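# Hang the lantern on the rail by its red wire

## Task

Get the lantern hanging from the rail by its red wire, with no part of it touching the table.

## Robot and tools

Robot: two arms, left_arm (on the +y side) and right_arm, each ending in a two-finger gripper. Scene frame: origin at table-top height midway between the nominal bases, +x out over the table, +z up. Calibrated bases: left_arm at (-0.034, +0.454, 0) m, right_arm at (-0.066, -0.429, 0) m, each turned very slightly about z. Hand poses, velocities and wrist-camera poses in results are in each arm's own base frame. Fixed cameras and the table use the scene frame. Offsets are along the current Hand target's own axes. Gripper axes: fingers point along +z, open and close along y, and a block sticks out about 10 cm toward +x. end_effector_position is the point between the closed pads. Closed fingertips reach about 19 mm past it; fully open ones about 6 mm.

Row layout (used by every tool that moves something): one flat list of 18 numbers covering both arms, even if only one moves. Order: left dx, dy, dz, rx, ry, rz, left gripper position, force_limit, speed, then the same nine for the right arm. Each number is in [-1, 1]. dx..rz are an offset, not a pose: they count from that arm's Hand target as it stands when the action or move begins. 1.0 means 0.6 m or 180 degrees. rx, ry, rz form one rotation vector. Sending the same offset again moves the arm further. Six zeros re-command the current Hand target. Gripper position is absolute: +1 is fully open (85 mm), about -0.8 is where the pads meet, -1 closes until blocked. force_limit and speed set grip strength and closing speed (about 20 mm/s at -1, 85 at 0, 150 at +1). Both start at +1. To leave a gripper unchanged, repeat its last three numbers, because 0 is itself a command.

execute_actions(actions, cameras): actions is a list of actions. Each action is a table of up to 15 rows, one per 1/30 s step. A short table keeps its last row for the remaining steps. Every row counts from the action's start pose, not from the row before. An empty actions list returns state plus all camera images. Otherwise images appear only if cameras names them ("all" for every camera). An unknown camera name voids the call.

move(target, speed, blend, stop_force, zero, blocking, cameras): target is either one 18-number row or a list of up to 15 rows. Every row is an offset from the same starting Hand targets. The gripper goes there in a straight line, with no avoidance of obstacles or the other arm. speed: path top speed in m/s, 0.002 to 1, default 0.25; turning is capped at twice that in rad/s. You can give one speed per target. blend: corner rounding in metres for a list; 0 stops at each point. stop_force: 12 to 80 N, one value for both arms. An arm's path ends when the push against its motion rises that far above its zero. This is unreliable for light contacts, turning grippers, and near-singular poses such as a stretched-out arm or a straight wrist. zero (default true) re-zeros the force reading before the move. blocking=false returns after 0.5 s while the move runs on; it cannot be combined with stop_force. In a list, give every row the same gripper numbers. Moves stop after 10 s. The result adds a move: line such as done, off_target, moving, held or fault, plus limits notes (paced = pose clipped, held = steps withheld).

wait(seconds 0 to 10): lets time pass with the last commands held. stop(): brakes a running move; the fingers keep moving. zoom_image(camera, region=[x0,y0,x1,y1]): pixel box of at most 504x504 from the newest image of cam_high, cam_low, cam_pegs, cam_rail, cam_left_wrist or cam_right_wrist (each image is 896x504). finished_scene(scene): ends the current scene, given by its number, and cannot be undone.

Reading results: Hand target is the last commanded pose after clipping. The gripper often settles a little short of it; send the remaining gap as an offset. Each step, the controller clips the commanded pose to within 70 mm and 16 degrees of the measured pose. object_status: 0 moving, 1 stopped while opening, 2 stopped while closing (a grip), 3 reached the requested position or pads met. Check for 2 after closing with -1. position_measured is in counts, not mm: 3 open, about 78 = 60 mm, 130 = 40 mm, 180 = 20 mm, 230 = pads meet. A changed position number, of at least 0.01, is needed before a new force_limit or speed applies. Flange force is the estimated outside force along the gripper axes and includes any held load. It is noisy, and reads "no reading" near singular poses. Tool commands shows the current gripper commands. A MOTOR HOT line warns of overheating.

Avoid: letting the lantern or anything else fall or be left off the table; dropping or releasing parts while they move; slamming into fixed or heavy things; pressing hard while gripping something still supported. Force on an arm reaching 150 N, or joint torque reaching its limit, stops that arm for 10 s. The limits are 140 N m for the waist, shoulder and elbow, and 35.2 N m for the three wrist joints, with the load's weight counting. The arms are stiff, so aiming even slightly past a firm contact can fault. Back away without stop_force. Keep the arms from pressing on each other, including one gripper closing on the other's fingers. Long holding, stretched reach or pushing at unreachable poses heats motors and can lock an arm for 30 to 60 s. A loose object may occasionally be nudged by an outside push. Camera calibrations are approximate, within a few mm and degrees.

Each tool is called as name(argument=value, ...), one argument or row to a line, values as JSON.

## Session

execute_actions(
  actions=[],
)

Scene clock: 0.00 s.
left_arm: end_effector_position=(+0.2823, -0.1963, +0.3419) position_measured=3 object_status=3 end_effector_quat_wxyz=(+0.523, +0.503, -0.592, +0.350) | right_arm: end_effector_position=(+0.5335, -0.1593, +0.2820) position_measured=3 object_status=3 end_effector_quat_wxyz=(+0.024, -0.492, +0.869, -0.045)
Joint positions: left_arm=[0.479 -0.075 -0.742 0.888 -1.98 0.787] | right_arm=[-0.024 0.196 0.193 0.054 -1.481 1.051]
Joint velocities: within noise
Flange force (N): no reading
Hand target: left_arm +0.2823, -0.1963, +0.3419; +0.523, +0.503, -0.592, +0.350 | right_arm +0.5335, -0.1593, +0.2820; +0.024, -0.492, +0.869, -0.045
Tool commands: left_gripper/position=+1.0 left_gripper/force_limit=+1.0 left_gripper/speed=+1.0 right_gripper/position=+1.0 right_gripper/force_limit=+1.0 right_gripper/speed=+1.0

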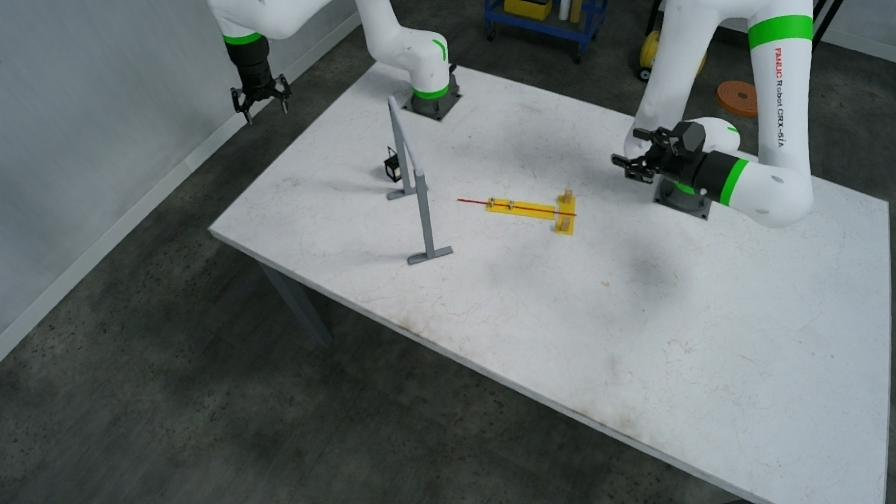

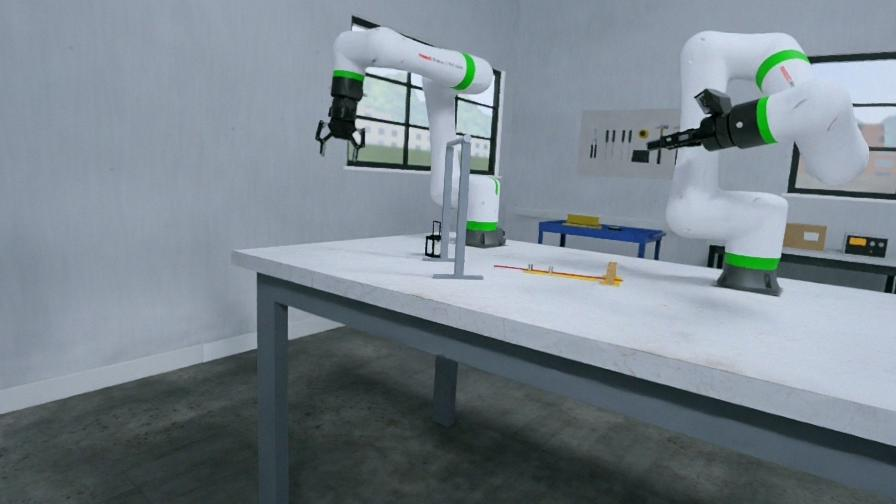

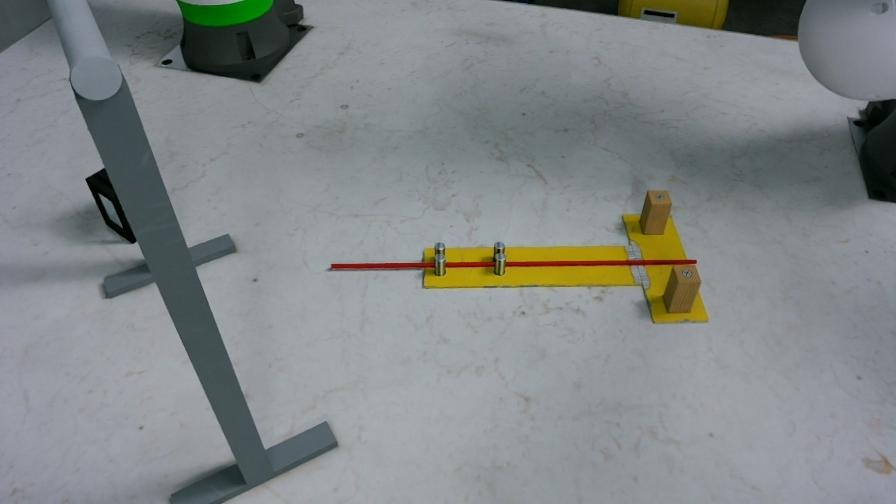

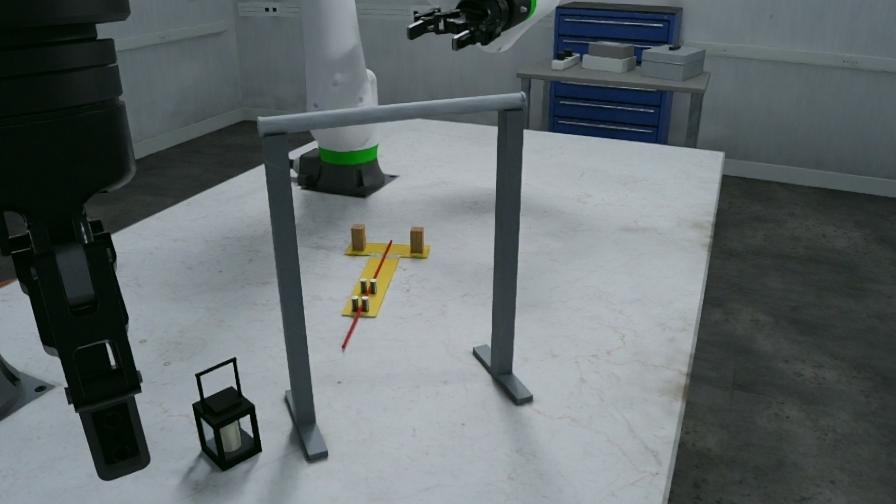

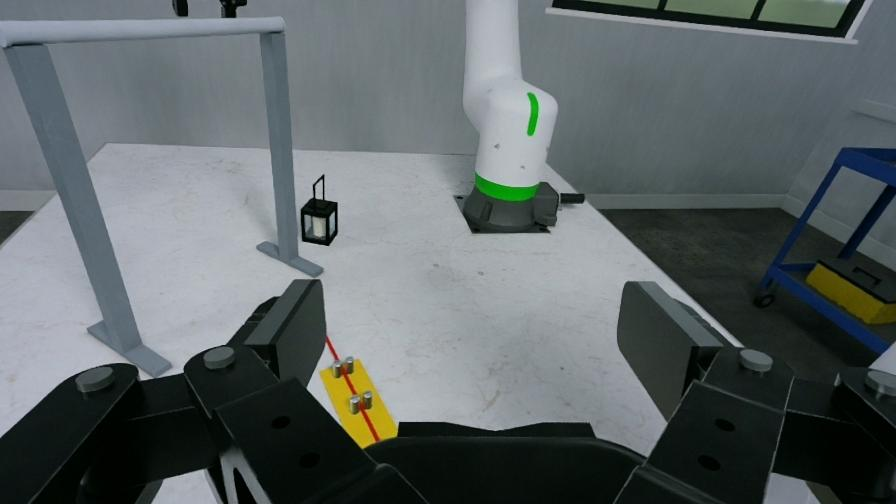

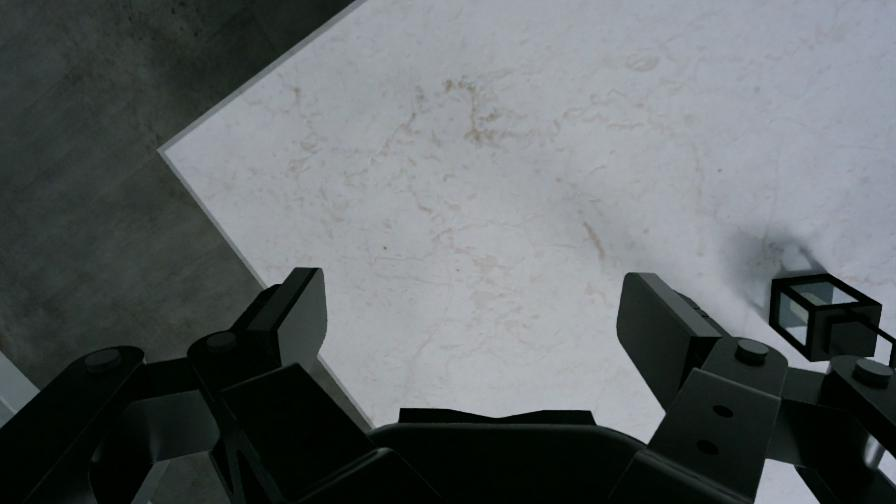

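zoom_image(
  camera="cam_pegs",
  region=[320, 170, 720, 340],
)

zoom_image(
  camera="cam_rail",
  region=[180, 200, 540, 480],
)

zoom_image(
  camera="cam_high",
  region=[360, 90, 600, 280],
)

zoom_image(
  camera="cam_right_wrist",
  region=[700, 220, 896, 400],
)

zoom_image(
  camera="cam_low",
  region=[400, 120, 660, 300],
)

Scaled by 1.260.

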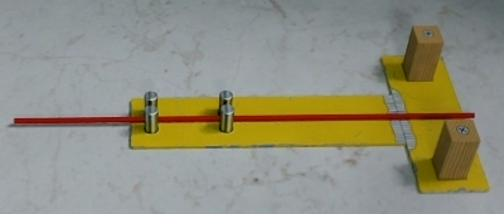

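Scaled by 1.400.

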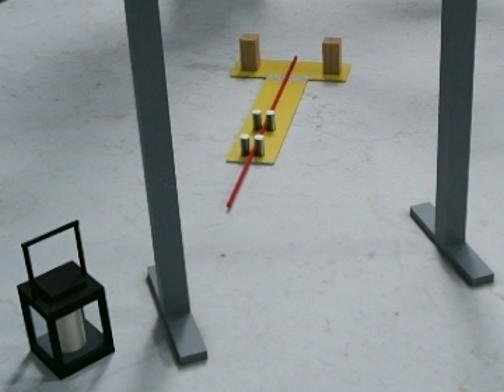

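Scaled by 2.100.

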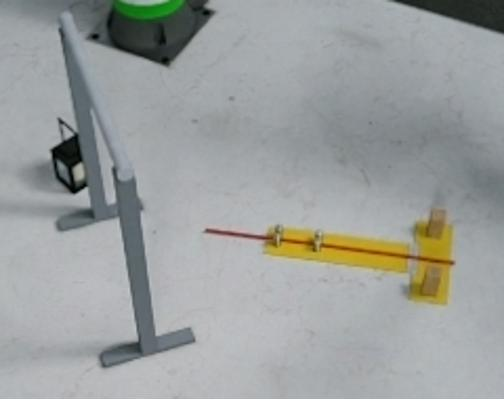

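Scaled by 2.571.

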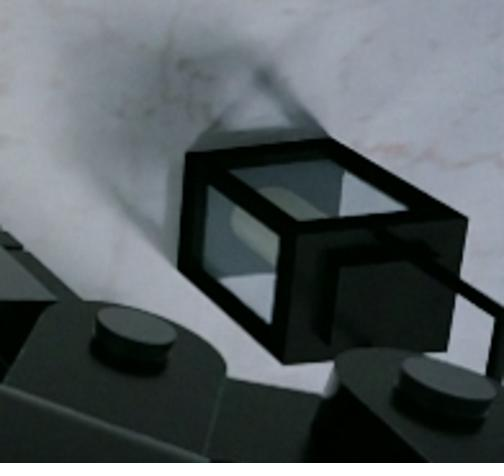

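Scaled by 1.938.

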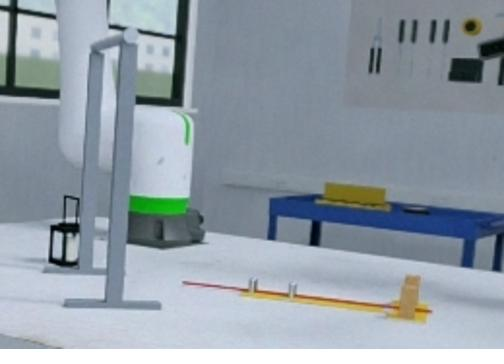

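move(
  target=[0, 0.1645, -0.392, 0, -0.433, 0, 1, 1, 1, -0.068, 0.4025, -0.239, 0, 0, -0.3, 1, 1, 1],
  speed=0.3,
)

zoom_image(
  camera="cam_pegs",
  region=[420, 220, 520, 300],
)

zoom_image(
  camera="cam_pegs",
  region=[600, 170, 720, 330],
)

Scene clock: 78.93 s.
left_arm: end_effector_position=(+0.2502, +0.0495, +0.4019) position_measured=3 object_status=3 end_effector_quat_wxyz=(-0.034, -0.611, +0.789, +0.044) | right_arm: end_effector_position=(+0.3363, +0.0073, +0.3999) position_measured=3 object_status=3 end_effector_quat_wxyz=(+0.000, +0.833, -0.551, +0.051)
Joint positions: left_arm=[0.61 -0.372 0.001 -0.095 -2.015 0.67] | right_arm=[0.509 -0.312 -0.02 0.093 -1.814 1.487]
Flange force (N): left_arm=[-1.6 2.3 1.1] | right_arm=[10.4 -1.3 -2.4]
Hand target: left_arm +0.2502, +0.0495, +0.4018; -0.034, -0.611, +0.789, +0.044 | right_arm +0.3363, +0.0074, +0.3999; -0.001, +0.833, -0.551, +0.051
Off the commanded pose: left_arm 0.000 m, 0 deg | right_arm 0.000 m, 0 deg.
move: done

Scaled by 5.040.
This view is cut from an older image: the scene may have changed since it was taken.

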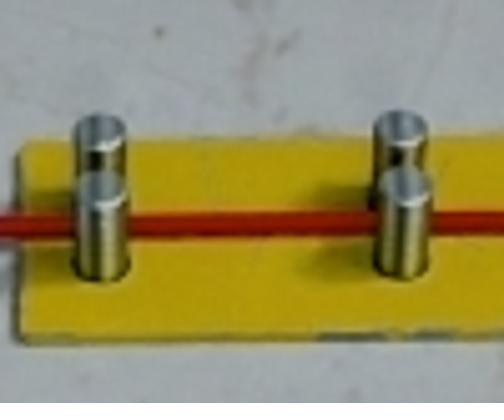

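Scaled by 3.150.
This view is cut from an older image: the scene may have changed since it was taken.

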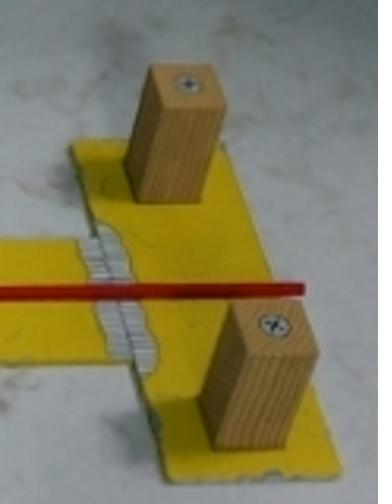

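move(
  target=[
    [0,0,0,0,0,0,1,1,1,-0.497,-0.1447,-0.0337,0,0,0,1,1,1],
    [0,0,0,0,0,0,1,1,1,-0.5278,-0.2208,0.4375,-0.0196,-0.0259,0.0301,1,1,1],
  ],
  blend=[0.05,0],
  speed=0.3,
  cameras=["all"],
)

Scene clock: 103.47 s.
left_arm: end_effector_position=(+0.2502, +0.0495, +0.4018) position_measured=3 object_status=3 end_effector_quat_wxyz=(-0.034, -0.611, +0.789, +0.044) | right_arm: end_effector_position=(+0.3579, +0.3355, +0.1196) position_measured=3 object_status=3 end_effector_quat_wxyz=(+0.000, +0.807, -0.591, +0.000)
Joint positions: left_arm=[0.61 -0.372 0.001 -0.095 -2.015 0.67] | right_arm=[1.021 0.178 -0.194 0 -1.199 0.856]
Flange force (N): left_arm=[-2.0 2.6 0.6] | right_arm=[4.8 -4.3 -3.3]
Hand target: left_arm +0.2502, +0.0495, +0.4018; -0.034, -0.611, +0.789, +0.044 | right_arm +0.3579, +0.3356, +0.1196; +0.000, +0.807, -0.591, +0.000
Off the commanded pose: left_arm 0.000 m, 0 deg | right_arm 0.000 m, 0 deg.
move: done
camera_calibration:
cam_left_wrist: T_world_to_cam=[[-0.964152, 0.233486, 0.126074, 0.184876], [0.262415, 0.909461, 0.32252, -0.217977], [-0.0393552, 0.344042, -0.938129, 0.501762], [0, 0, 0, 1]] pos_world=[0.255195, -0.0175518, 0.517711]
cam_right_wrist: T_world_to_cam=[[-0.94867, -0.31624, 0.00420105, 0.448344], [-0.294519, 0.888193, 0.352663, -0.221408], [-0.115258, 0.333324, -0.935741, 0.16834], [0, 0, 0, 1]] pos_world=[0.379524, 0.282326, 0.233721]

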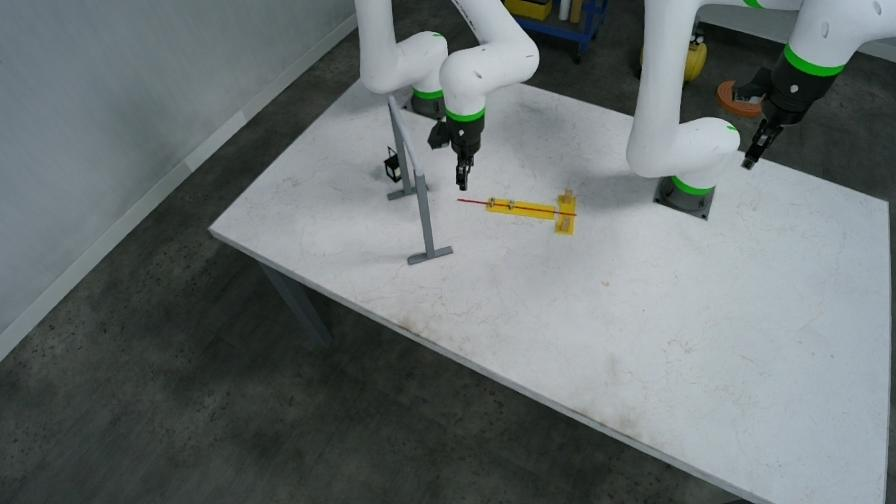

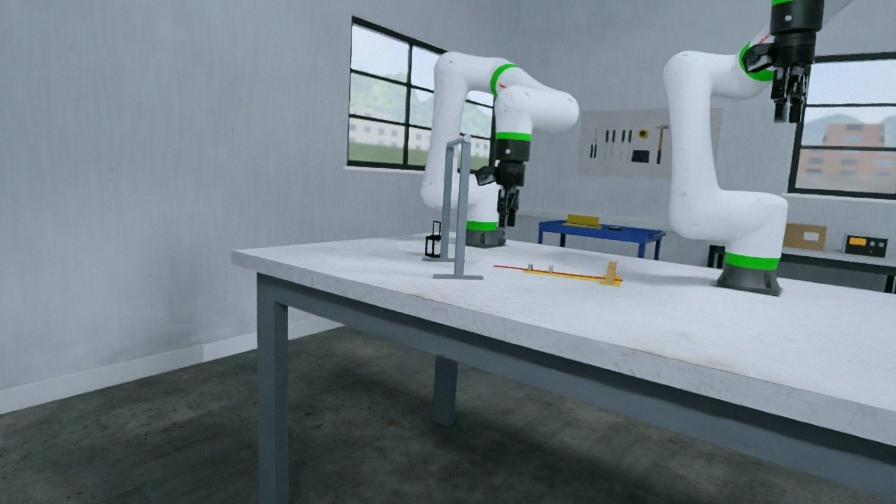

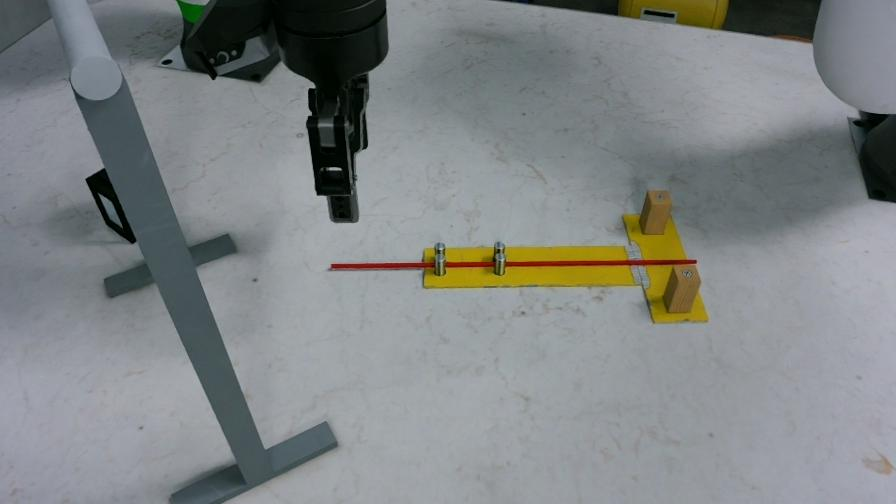

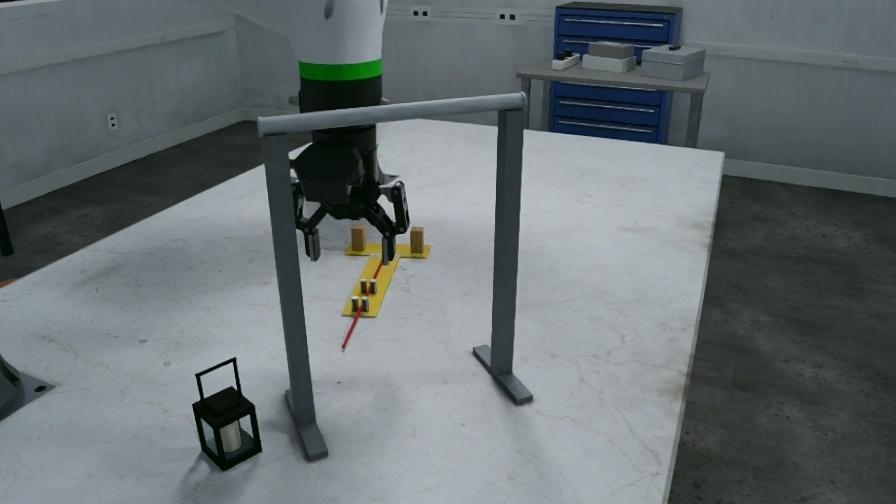

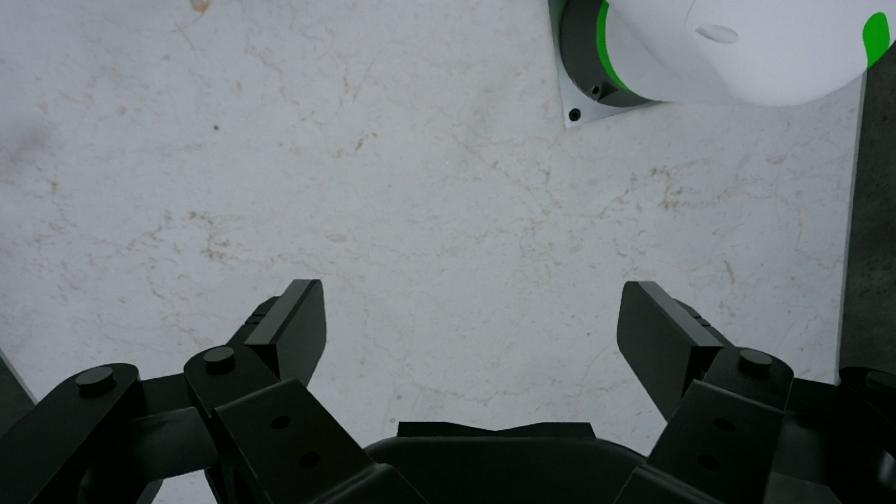

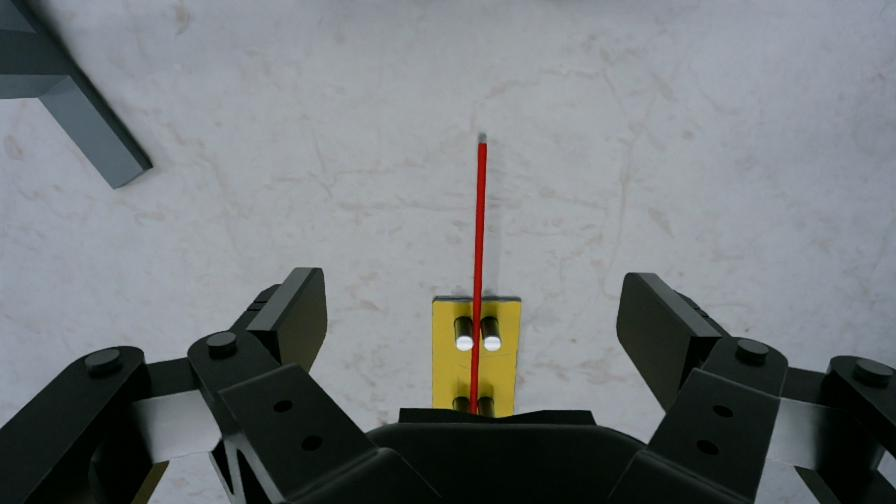

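move(
  target=[0,0,0,0,0,0,1,1,1,0,0.0167,0.1,0,0,0,1,1,1],
  speed=0.15,
  cameras=["cam_right_wrist","cam_rail","cam_pegs"],
)

Scene clock: 117.60 s.
left_arm: end_effector_position=(+0.2502, +0.0495, +0.4018) position_measured=3 object_status=3 end_effector_quat_wxyz=(-0.034, -0.611, +0.789, +0.044) | right_arm: end_effector_position=(+0.3483, +0.3325, +0.0597) position_measured=3 object_status=3 end_effector_quat_wxyz=(+0.000, +0.807, -0.591, +0.000)
Joint positions: left_arm=[0.61 -0.372 0.001 -0.095 -2.015 0.67] | right_arm=[1.036 0.222 -0.296 0 -1.053 0.842]
Flange force (N): left_arm=[-1.3 1.7 1.1] | right_arm=[4.8 -4.7 -2.7]
Hand target: left_arm +0.2502, +0.0495, +0.4018; -0.034, -0.611, +0.789, +0.044 | right_arm +0.3483, +0.3325, +0.0596; +0.000, +0.807, -0.591, +0.000
Off the commanded pose: left_arm 0.000 m, 0 deg | right_arm 0.000 m, 0 deg.
move: done
camera_calibration:
cam_right_wrist: T_world_to_cam=[[-0.948718, -0.316094, 0.00432775, 0.438496], [-0.294322, 0.888202, 0.352806, -0.200512], [-0.115364, 0.33344, -0.935686, 0.112087], [0, 0, 0, 1]] pos_world=[0.369925, 0.279327, 0.173722]
Images, in order (width x height): cam_pegs 896x504, cam_rail 896x504, cam_right_wrist 896x504.

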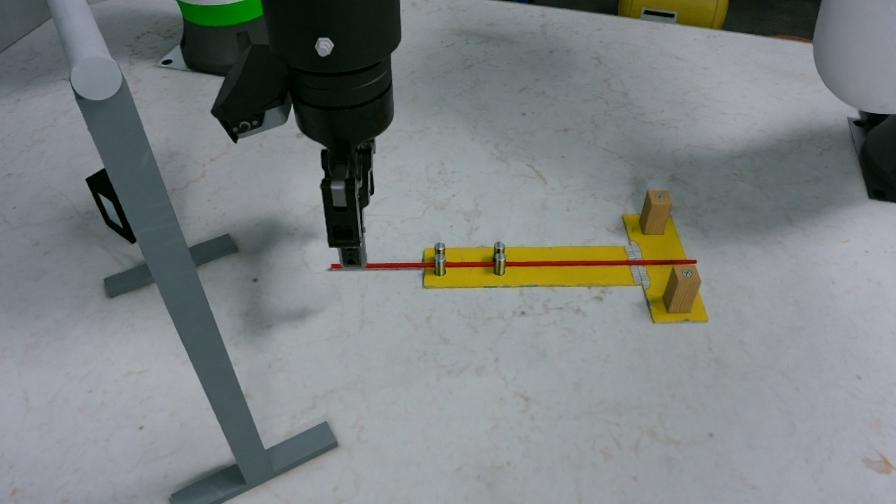

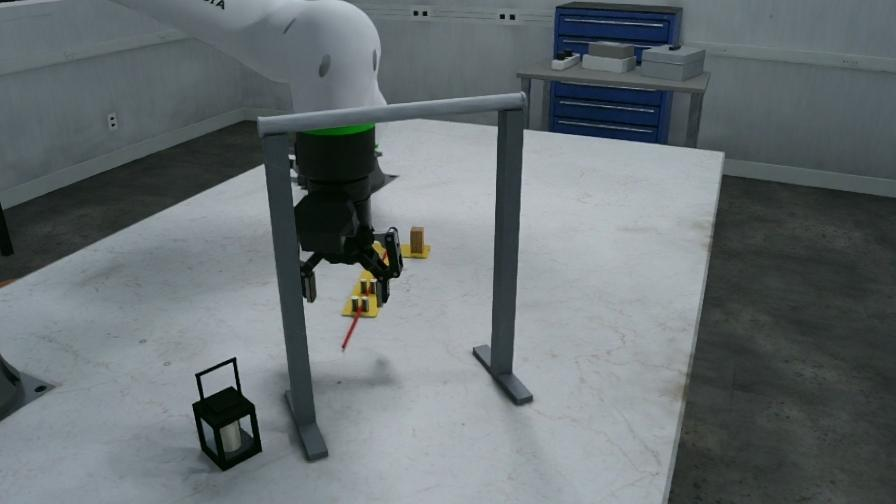

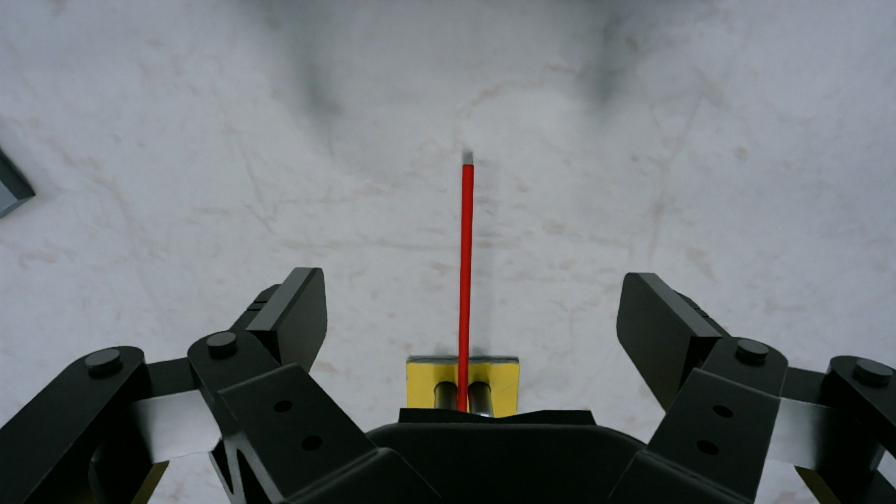

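move(
  target=[0,0,0,0,0,0,1,1,1,0,-0.0028,0.0867,0,0,-0.004,1,1,1],
  speed=0.015,
  stop_force=12,
  cameras=["cam_right_wrist"],
)

Scene clock: 125.67 s.
left_arm: end_effector_position=(+0.2502, +0.0495, +0.4018) position_measured=3 object_status=3 end_effector_quat_wxyz=(-0.034, -0.611, +0.789, +0.044) | right_arm: end_effector_position=(+0.3499, +0.3330, +0.0076) position_measured=3 object_status=3 end_effector_quat_wxyz=(+0.000, +0.810, -0.586, +0.000)
Joint positions: left_arm=[0.61 -0.372 0.001 -0.095 -2.015 0.67] | right_arm=[1.033 0.298 -0.342 0 -0.931 0.857]
Flange force (N): left_arm=[-1.3 2.0 1.0] | right_arm=[5.1 -4.3 -3.1]
Hand target: left_arm +0.2502, +0.0495, +0.4018; -0.034, -0.611, +0.789, +0.044 | right_arm +0.3499, +0.3330, +0.0076; +0.000, +0.810, -0.586, +0.000
Off the commanded pose: left_arm 0.000 m, 0 deg | right_arm 0.000 m, 0 deg.
move: done
camera_calibration:
cam_right_wrist: T_world_to_cam=[[-0.944626, -0.328122, 0.00420961, 0.442978], [-0.305642, 0.884431, 0.352655, -0.176861], [-0.119437, 0.331841, -0.935744, 0.0654188], [0, 0, 0, 1]] pos_world=[0.372206, 0.280063, 0.121721]
Images, in order (width x height): cam_right_wrist 896x504.

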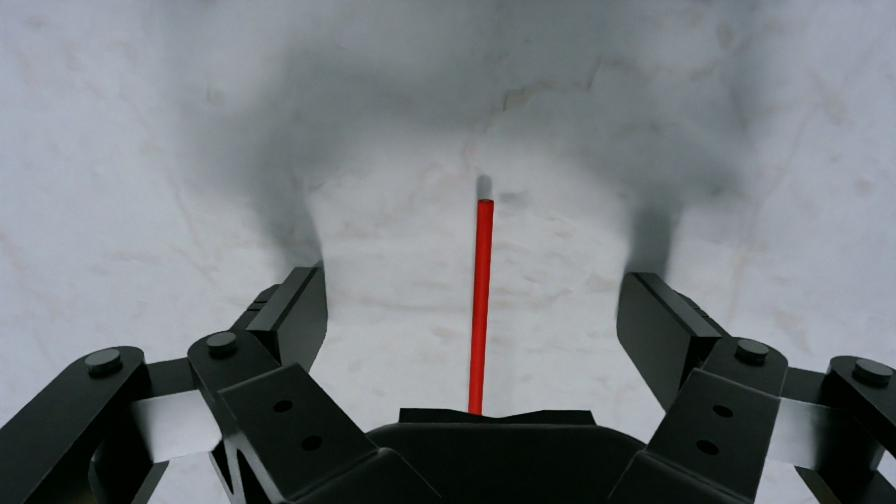

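move(
  target=[
    [0,0,0,0,0,0,1,1,1,0,0.005,-0.024,0,0,0,1,1,1],
    [0,0,0,0,0,0,1,1,1,0,0.005,-0.024,0,0,0,-1,0,-0.8],
  ],
  speed=0.05,
  cameras=["cam_right_wrist","cam_pegs"],
)

Scene clock: 138.33 s.
left_arm: end_effector_position=(+0.2502, +0.0495, +0.4018) position_measured=3 object_status=3 end_effector_quat_wxyz=(-0.034, -0.611, +0.789, +0.044) | right_arm: end_effector_position=(+0.3471, +0.3321, +0.0220) position_measured=225 object_status=2 end_effector_quat_wxyz=(+0.000, +0.810, -0.586, +0.000)
Joint positions: left_arm=[0.61 -0.372 0.001 -0.095 -2.015 0.67] | right_arm=[1.037 0.271 -0.337 0 -0.963 0.852]
Flange force (N): left_arm=[-1.5 2.7 1.4] | right_arm=[4.9 -5.7 -3.5]
Hand target: left_arm +0.2502, +0.0495, +0.4018; -0.034, -0.611, +0.789, +0.044 | right_arm +0.3471, +0.3321, +0.0220; +0.000, +0.810, -0.586, +0.000
Off the commanded pose: left_arm 0.000 m, 0 deg | right_arm 0.000 m, 0 deg.
move: done
camera_calibration:
cam_right_wrist: T_world_to_cam=[[-0.944626, -0.328122, 0.00420961, 0.439977], [-0.305642, 0.884431, 0.352655, -0.181999], [-0.119437, 0.331841, -0.935744, 0.0788578], [0, 0, 0, 1]] pos_world=[0.369406, 0.279163, 0.136121]
Images, in order (width x height): cam_pegs 896x504, cam_right_wrist 896x504.

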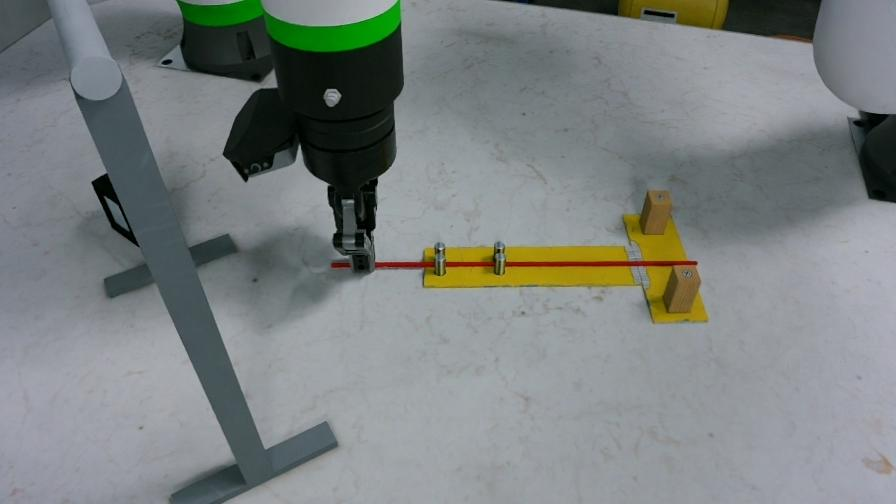

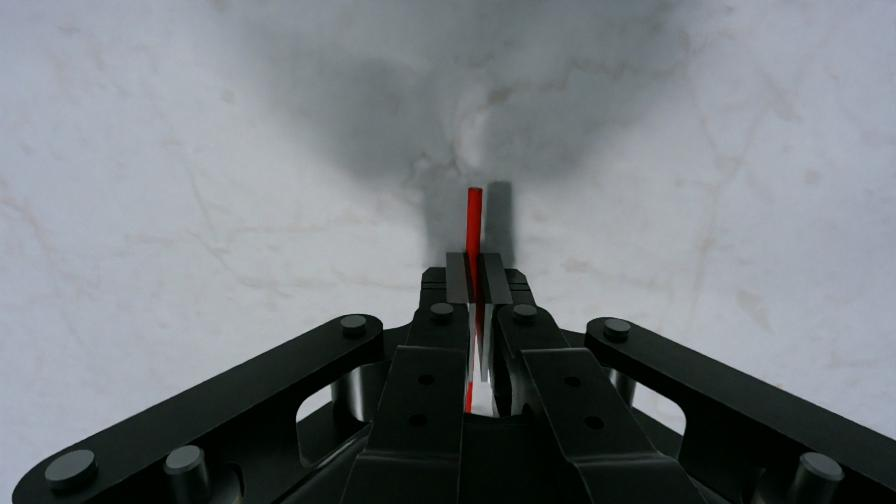

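move(
  target=[
    [0,0,0,0,0,0,1,1,1,-0.0068,0.039,0,0,0,0.1111,-1,0,-0.8],
    [0,0,0,0,0,0,1,1,1,-0.0258,0.072,0,0,0,0.2222,-1,0,-0.8],
  ],
  speed=0.06,
  blend=[0.005,0],
  cameras=["cam_right_wrist","cam_pegs"],
)

zoom_image(
  camera="cam_pegs",
  region=[280, 180, 720, 340],
)

Scene clock: 156.87 s.
left_arm: end_effector_position=(+0.2502, +0.0495, +0.4018) position_measured=3 object_status=3 end_effector_quat_wxyz=(-0.034, -0.611, +0.789, +0.044) | right_arm: end_effector_position=(+0.3011, +0.3332, +0.0220) position_measured=225 object_status=2 end_effector_quat_wxyz=(+0.000, -0.561, +0.828, +0.000)
Joint positions: left_arm=[0.61 -0.372 0.001 -0.095 -2.015 0.67] | right_arm=[1.129 0.201 -0.426 0 -0.944 0.062]
Flange force (N): left_arm=[-1.8 2.4 1.0] | right_arm=[0.0 -7.4 -3.6]
Hand target: left_arm +0.2502, +0.0495, +0.4018; -0.034, -0.611, +0.789, +0.044 | right_arm +0.3012, +0.3332, +0.0220; +0.000, -0.561, +0.828, +0.000
Off the commanded pose: left_arm 0.000 m, 0 deg | right_arm 0.000 m, 0 deg.
move: done
camera_calibration:
cam_right_wrist: T_world_to_cam=[[-0.934531, 0.355859, 0.00406534, 0.166008], [0.334352, 0.874023, 0.352553, -0.386285], [0.121906, 0.330831, -0.935783, 0.000651092], [0, 0, 0, 1]] pos_world=[0.284215, 0.278331, 0.13612]
Images, in order (width x height): cam_pegs 896x504, cam_right_wrist 896x504.

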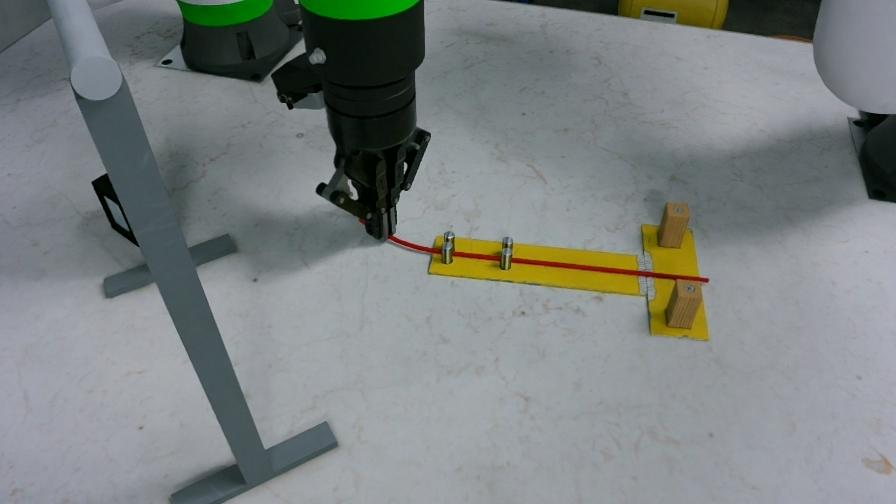

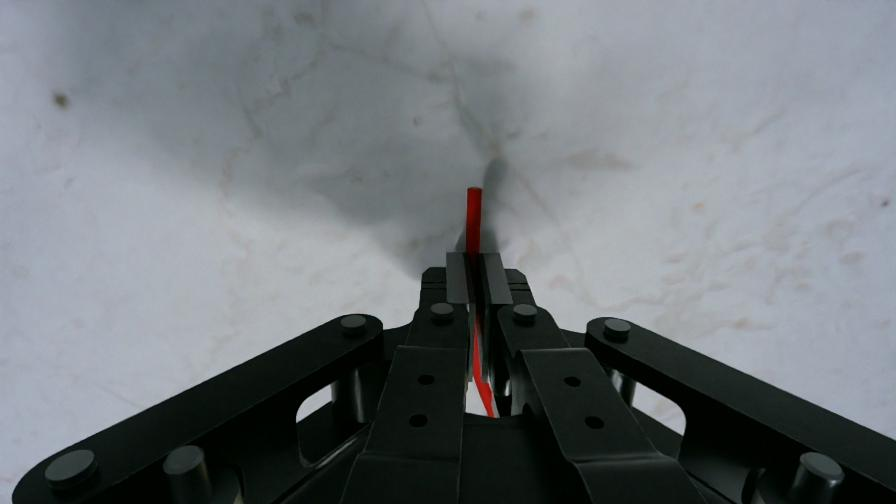

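Scaled by 1.145.

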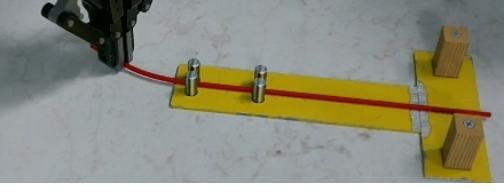

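zoom_image(
  camera="cam_pegs",
  region=[620, 190, 740, 350],
)

execute_actions(
  actions=[],
)

zoom_image(
  camera="cam_high",
  region=[440, 150, 620, 260],
)

zoom_image(
  camera="cam_rail",
  region=[320, 200, 460, 330],
)

Scaled by 3.150.

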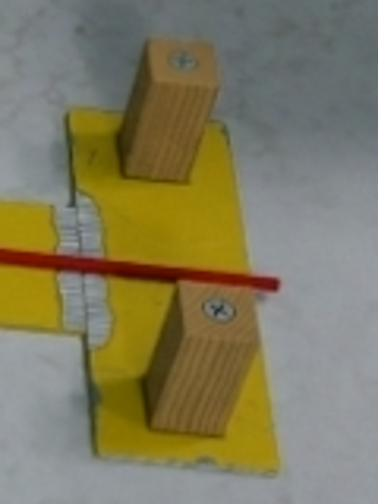

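Scene clock: 162.07 s.
left_arm: end_effector_position=(+0.2502, +0.0495, +0.4018) position_measured=3 object_status=3 end_effector_quat_wxyz=(-0.034, -0.611, +0.789, +0.044) | right_arm: end_effector_position=(+0.3012, +0.3332, +0.0220) position_measured=225 object_status=2 end_effector_quat_wxyz=(+0.000, -0.561, +0.828, +0.000)
Joint positions: left_arm=[0.61 -0.372 0.001 -0.095 -2.015 0.67] | right_arm=[1.129 0.201 -0.426 0 -0.944 0.062]
Joint velocities: within noise
Flange force (N): left_arm=[-1.3 1.6 0.5] | right_arm=[0.5 -7.2 -3.4]
Hand target: left_arm +0.2502, +0.0495, +0.4018; -0.034, -0.611, +0.789, +0.044 | right_arm +0.3012, +0.3332, +0.0220; +0.000, -0.561, +0.828, +0.000
Tool commands: left_gripper/position=+1.0 left_gripper/force_limit=+1.0 left_gripper/speed=+1.0 right_gripper/position=-1.0 right_gripper/force_limit=+0.0 right_gripper/speed=-0.8
Off the commanded pose: left_arm 0.000 m, 0 deg | right_arm 0.000 m, 0 deg.
camera_calibration:
cam_left_wrist: T_world_to_cam=[[-0.964152, 0.233486, 0.126074, 0.184876], [0.262415, 0.909461, 0.32252, -0.217977], [-0.0393552, 0.344042, -0.938129, 0.501762], [0, 0, 0, 1]] pos_world=[0.255195, -0.0175518, 0.517711]
cam_right_wrist: T_world_to_cam=[[-0.934558, 0.355789, 0.00389899, 0.166057], [0.334238, 0.874086, 0.352503, -0.386263], [0.122009, 0.330738, -0.935802, 0.000649738], [0, 0, 0, 1]] pos_world=[0.284215, 0.278331, 0.13612]

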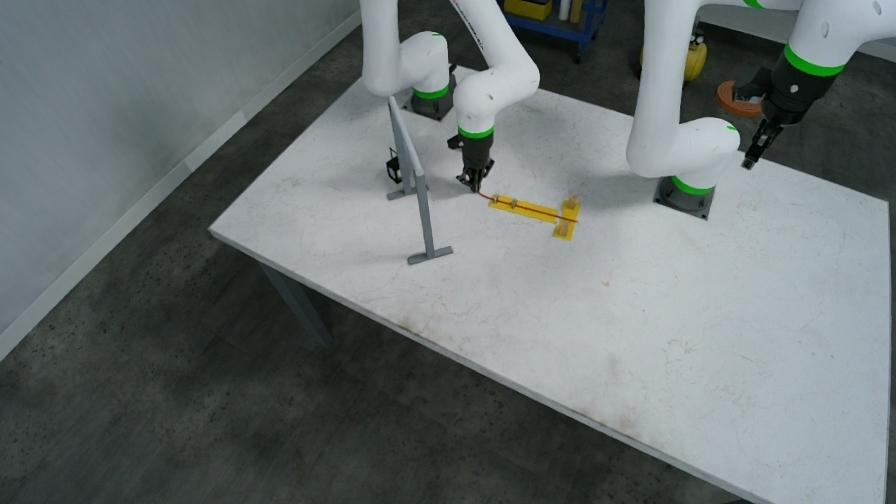

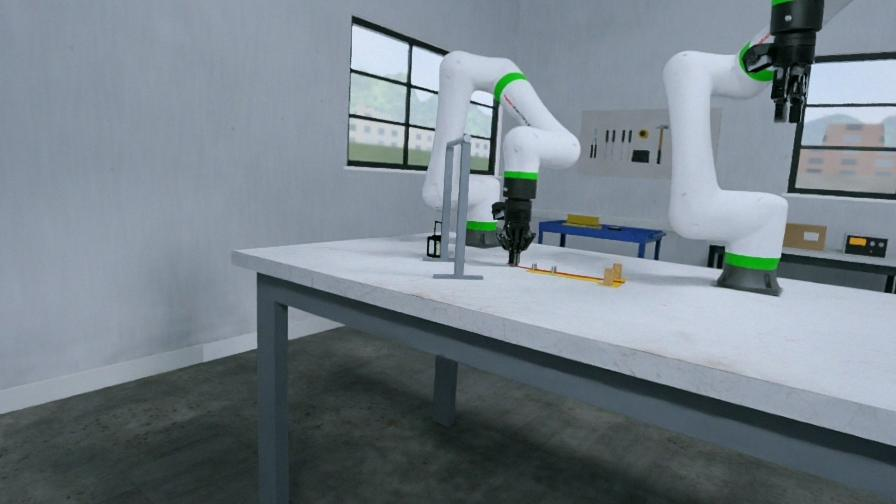

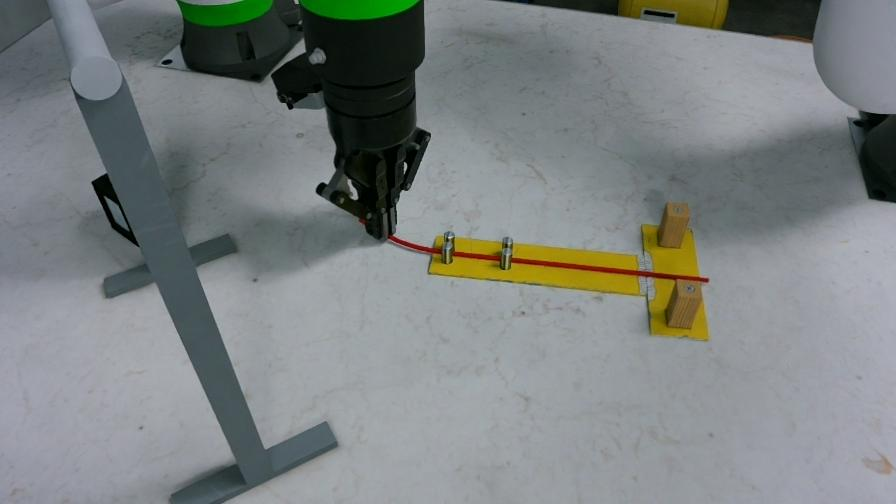

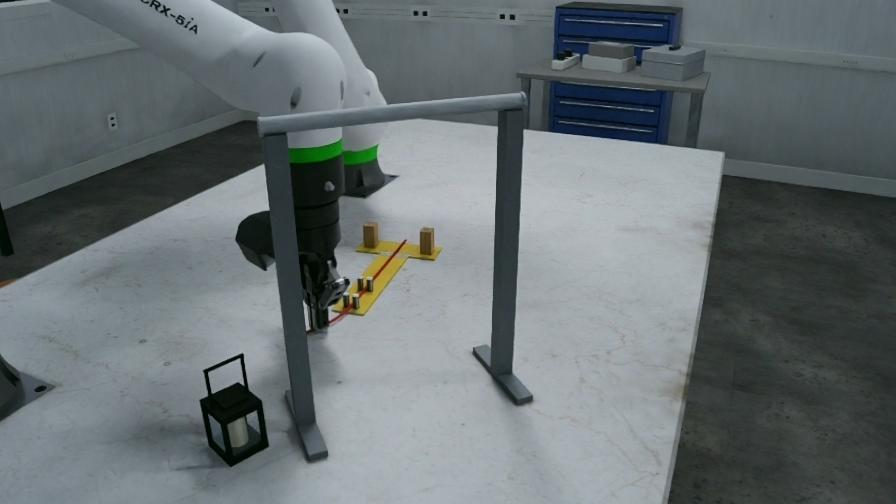

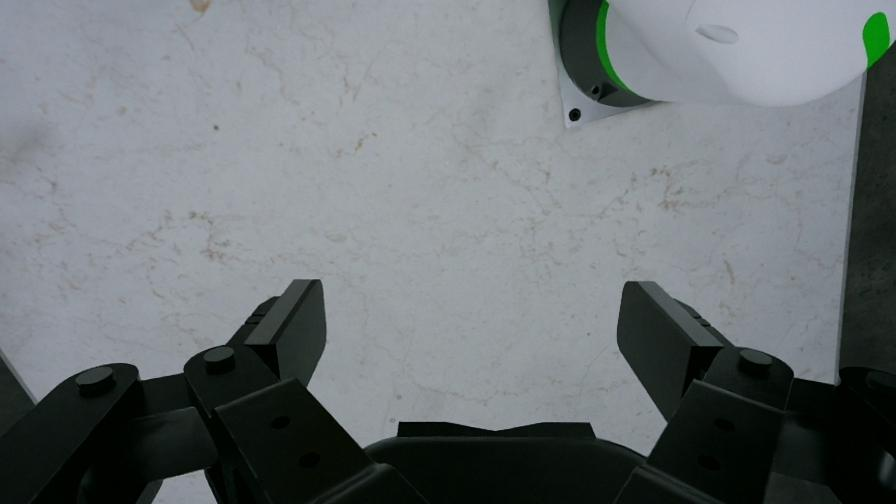

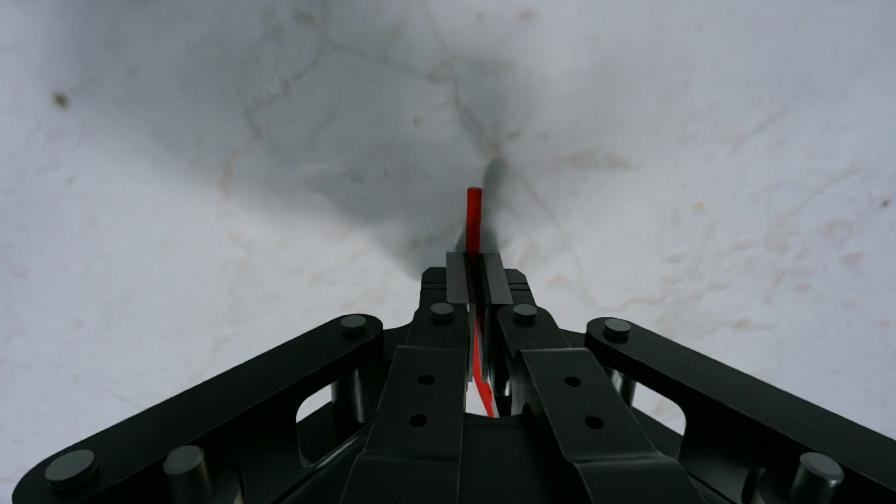

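Scaled by 2.800.

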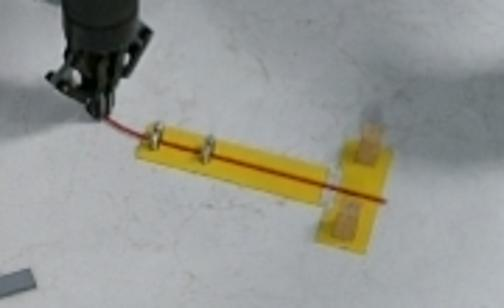

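Scaled by 3.600.

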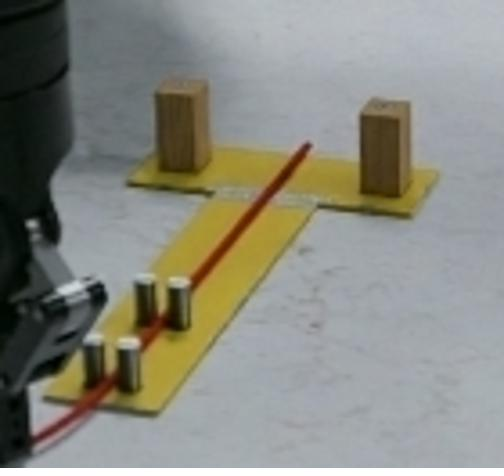

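move(
  target=[
    [0.25,-0.142,0.083,0,0,0.6667,1,1,1,0,0,0,0,0,0,-1,0,-0.8],
    [0.5073,-0.283,0.2193,0,0,-0.68,1,1,1,0,0,0,0,0,0,-1,0,-0.8],
  ],
  speed=[0.5,0.4],
  blend=[0.05,0],
  cameras=["cam_left_wrist"],
)

Scene clock: 188.93 s.
left_arm: end_effector_position=(+0.3232, -0.2837, +0.2520) position_measured=3 object_status=3 end_effector_quat_wxyz=(-0.022, +0.986, +0.155, -0.051) | right_arm: end_effector_position=(+0.3012, +0.3332, +0.0220) position_measured=225 object_status=2 end_effector_quat_wxyz=(+0.000, -0.561, +0.828, +0.000)
Joint positions: left_arm=[-0.401 0.034 -0.046 0.016 -1.602 -2.428] | right_arm=[1.129 0.201 -0.426 0 -0.944 0.062]
Flange force (N): left_arm=[1.0 -0.7 0.8] | right_arm=[0.6 -7.0 -3.5]
Hand target: left_arm +0.3232, -0.2837, +0.2520; -0.022, +0.986, +0.155, -0.051 | right_arm +0.3012, +0.3332, +0.0220; +0.000, -0.561, +0.828, +0.000
Off the commanded pose: left_arm 0.000 m, 0 deg | right_arm 0.000 m, 0 deg.
move: done
camera_calibration:
cam_left_wrist: T_world_to_cam=[[0.320032, -0.946213, -0.0475449, -0.353957], [-0.857665, -0.310672, 0.409748, 0.108022], [-0.40248, -0.090355, -0.910959, 0.465954], [0, 0, 0, 1]] pos_world=[0.393462, -0.259258, 0.363374]
Images, in order (width x height): cam_left_wrist 896x504.

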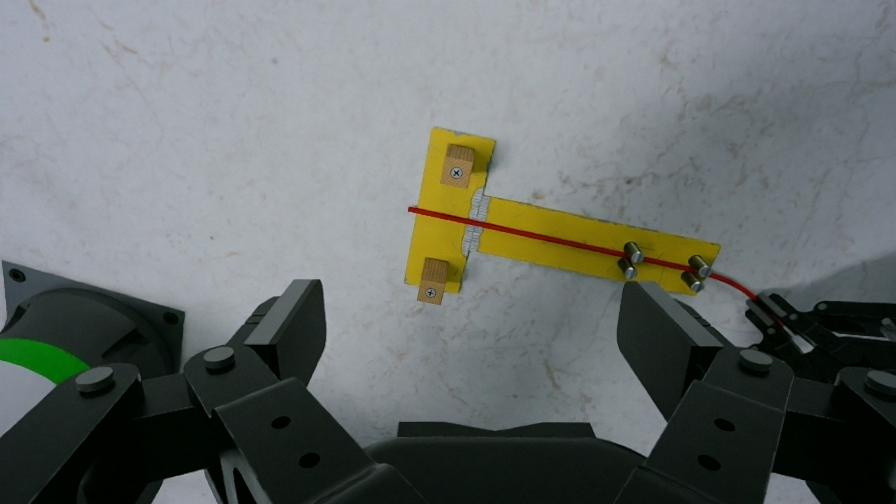

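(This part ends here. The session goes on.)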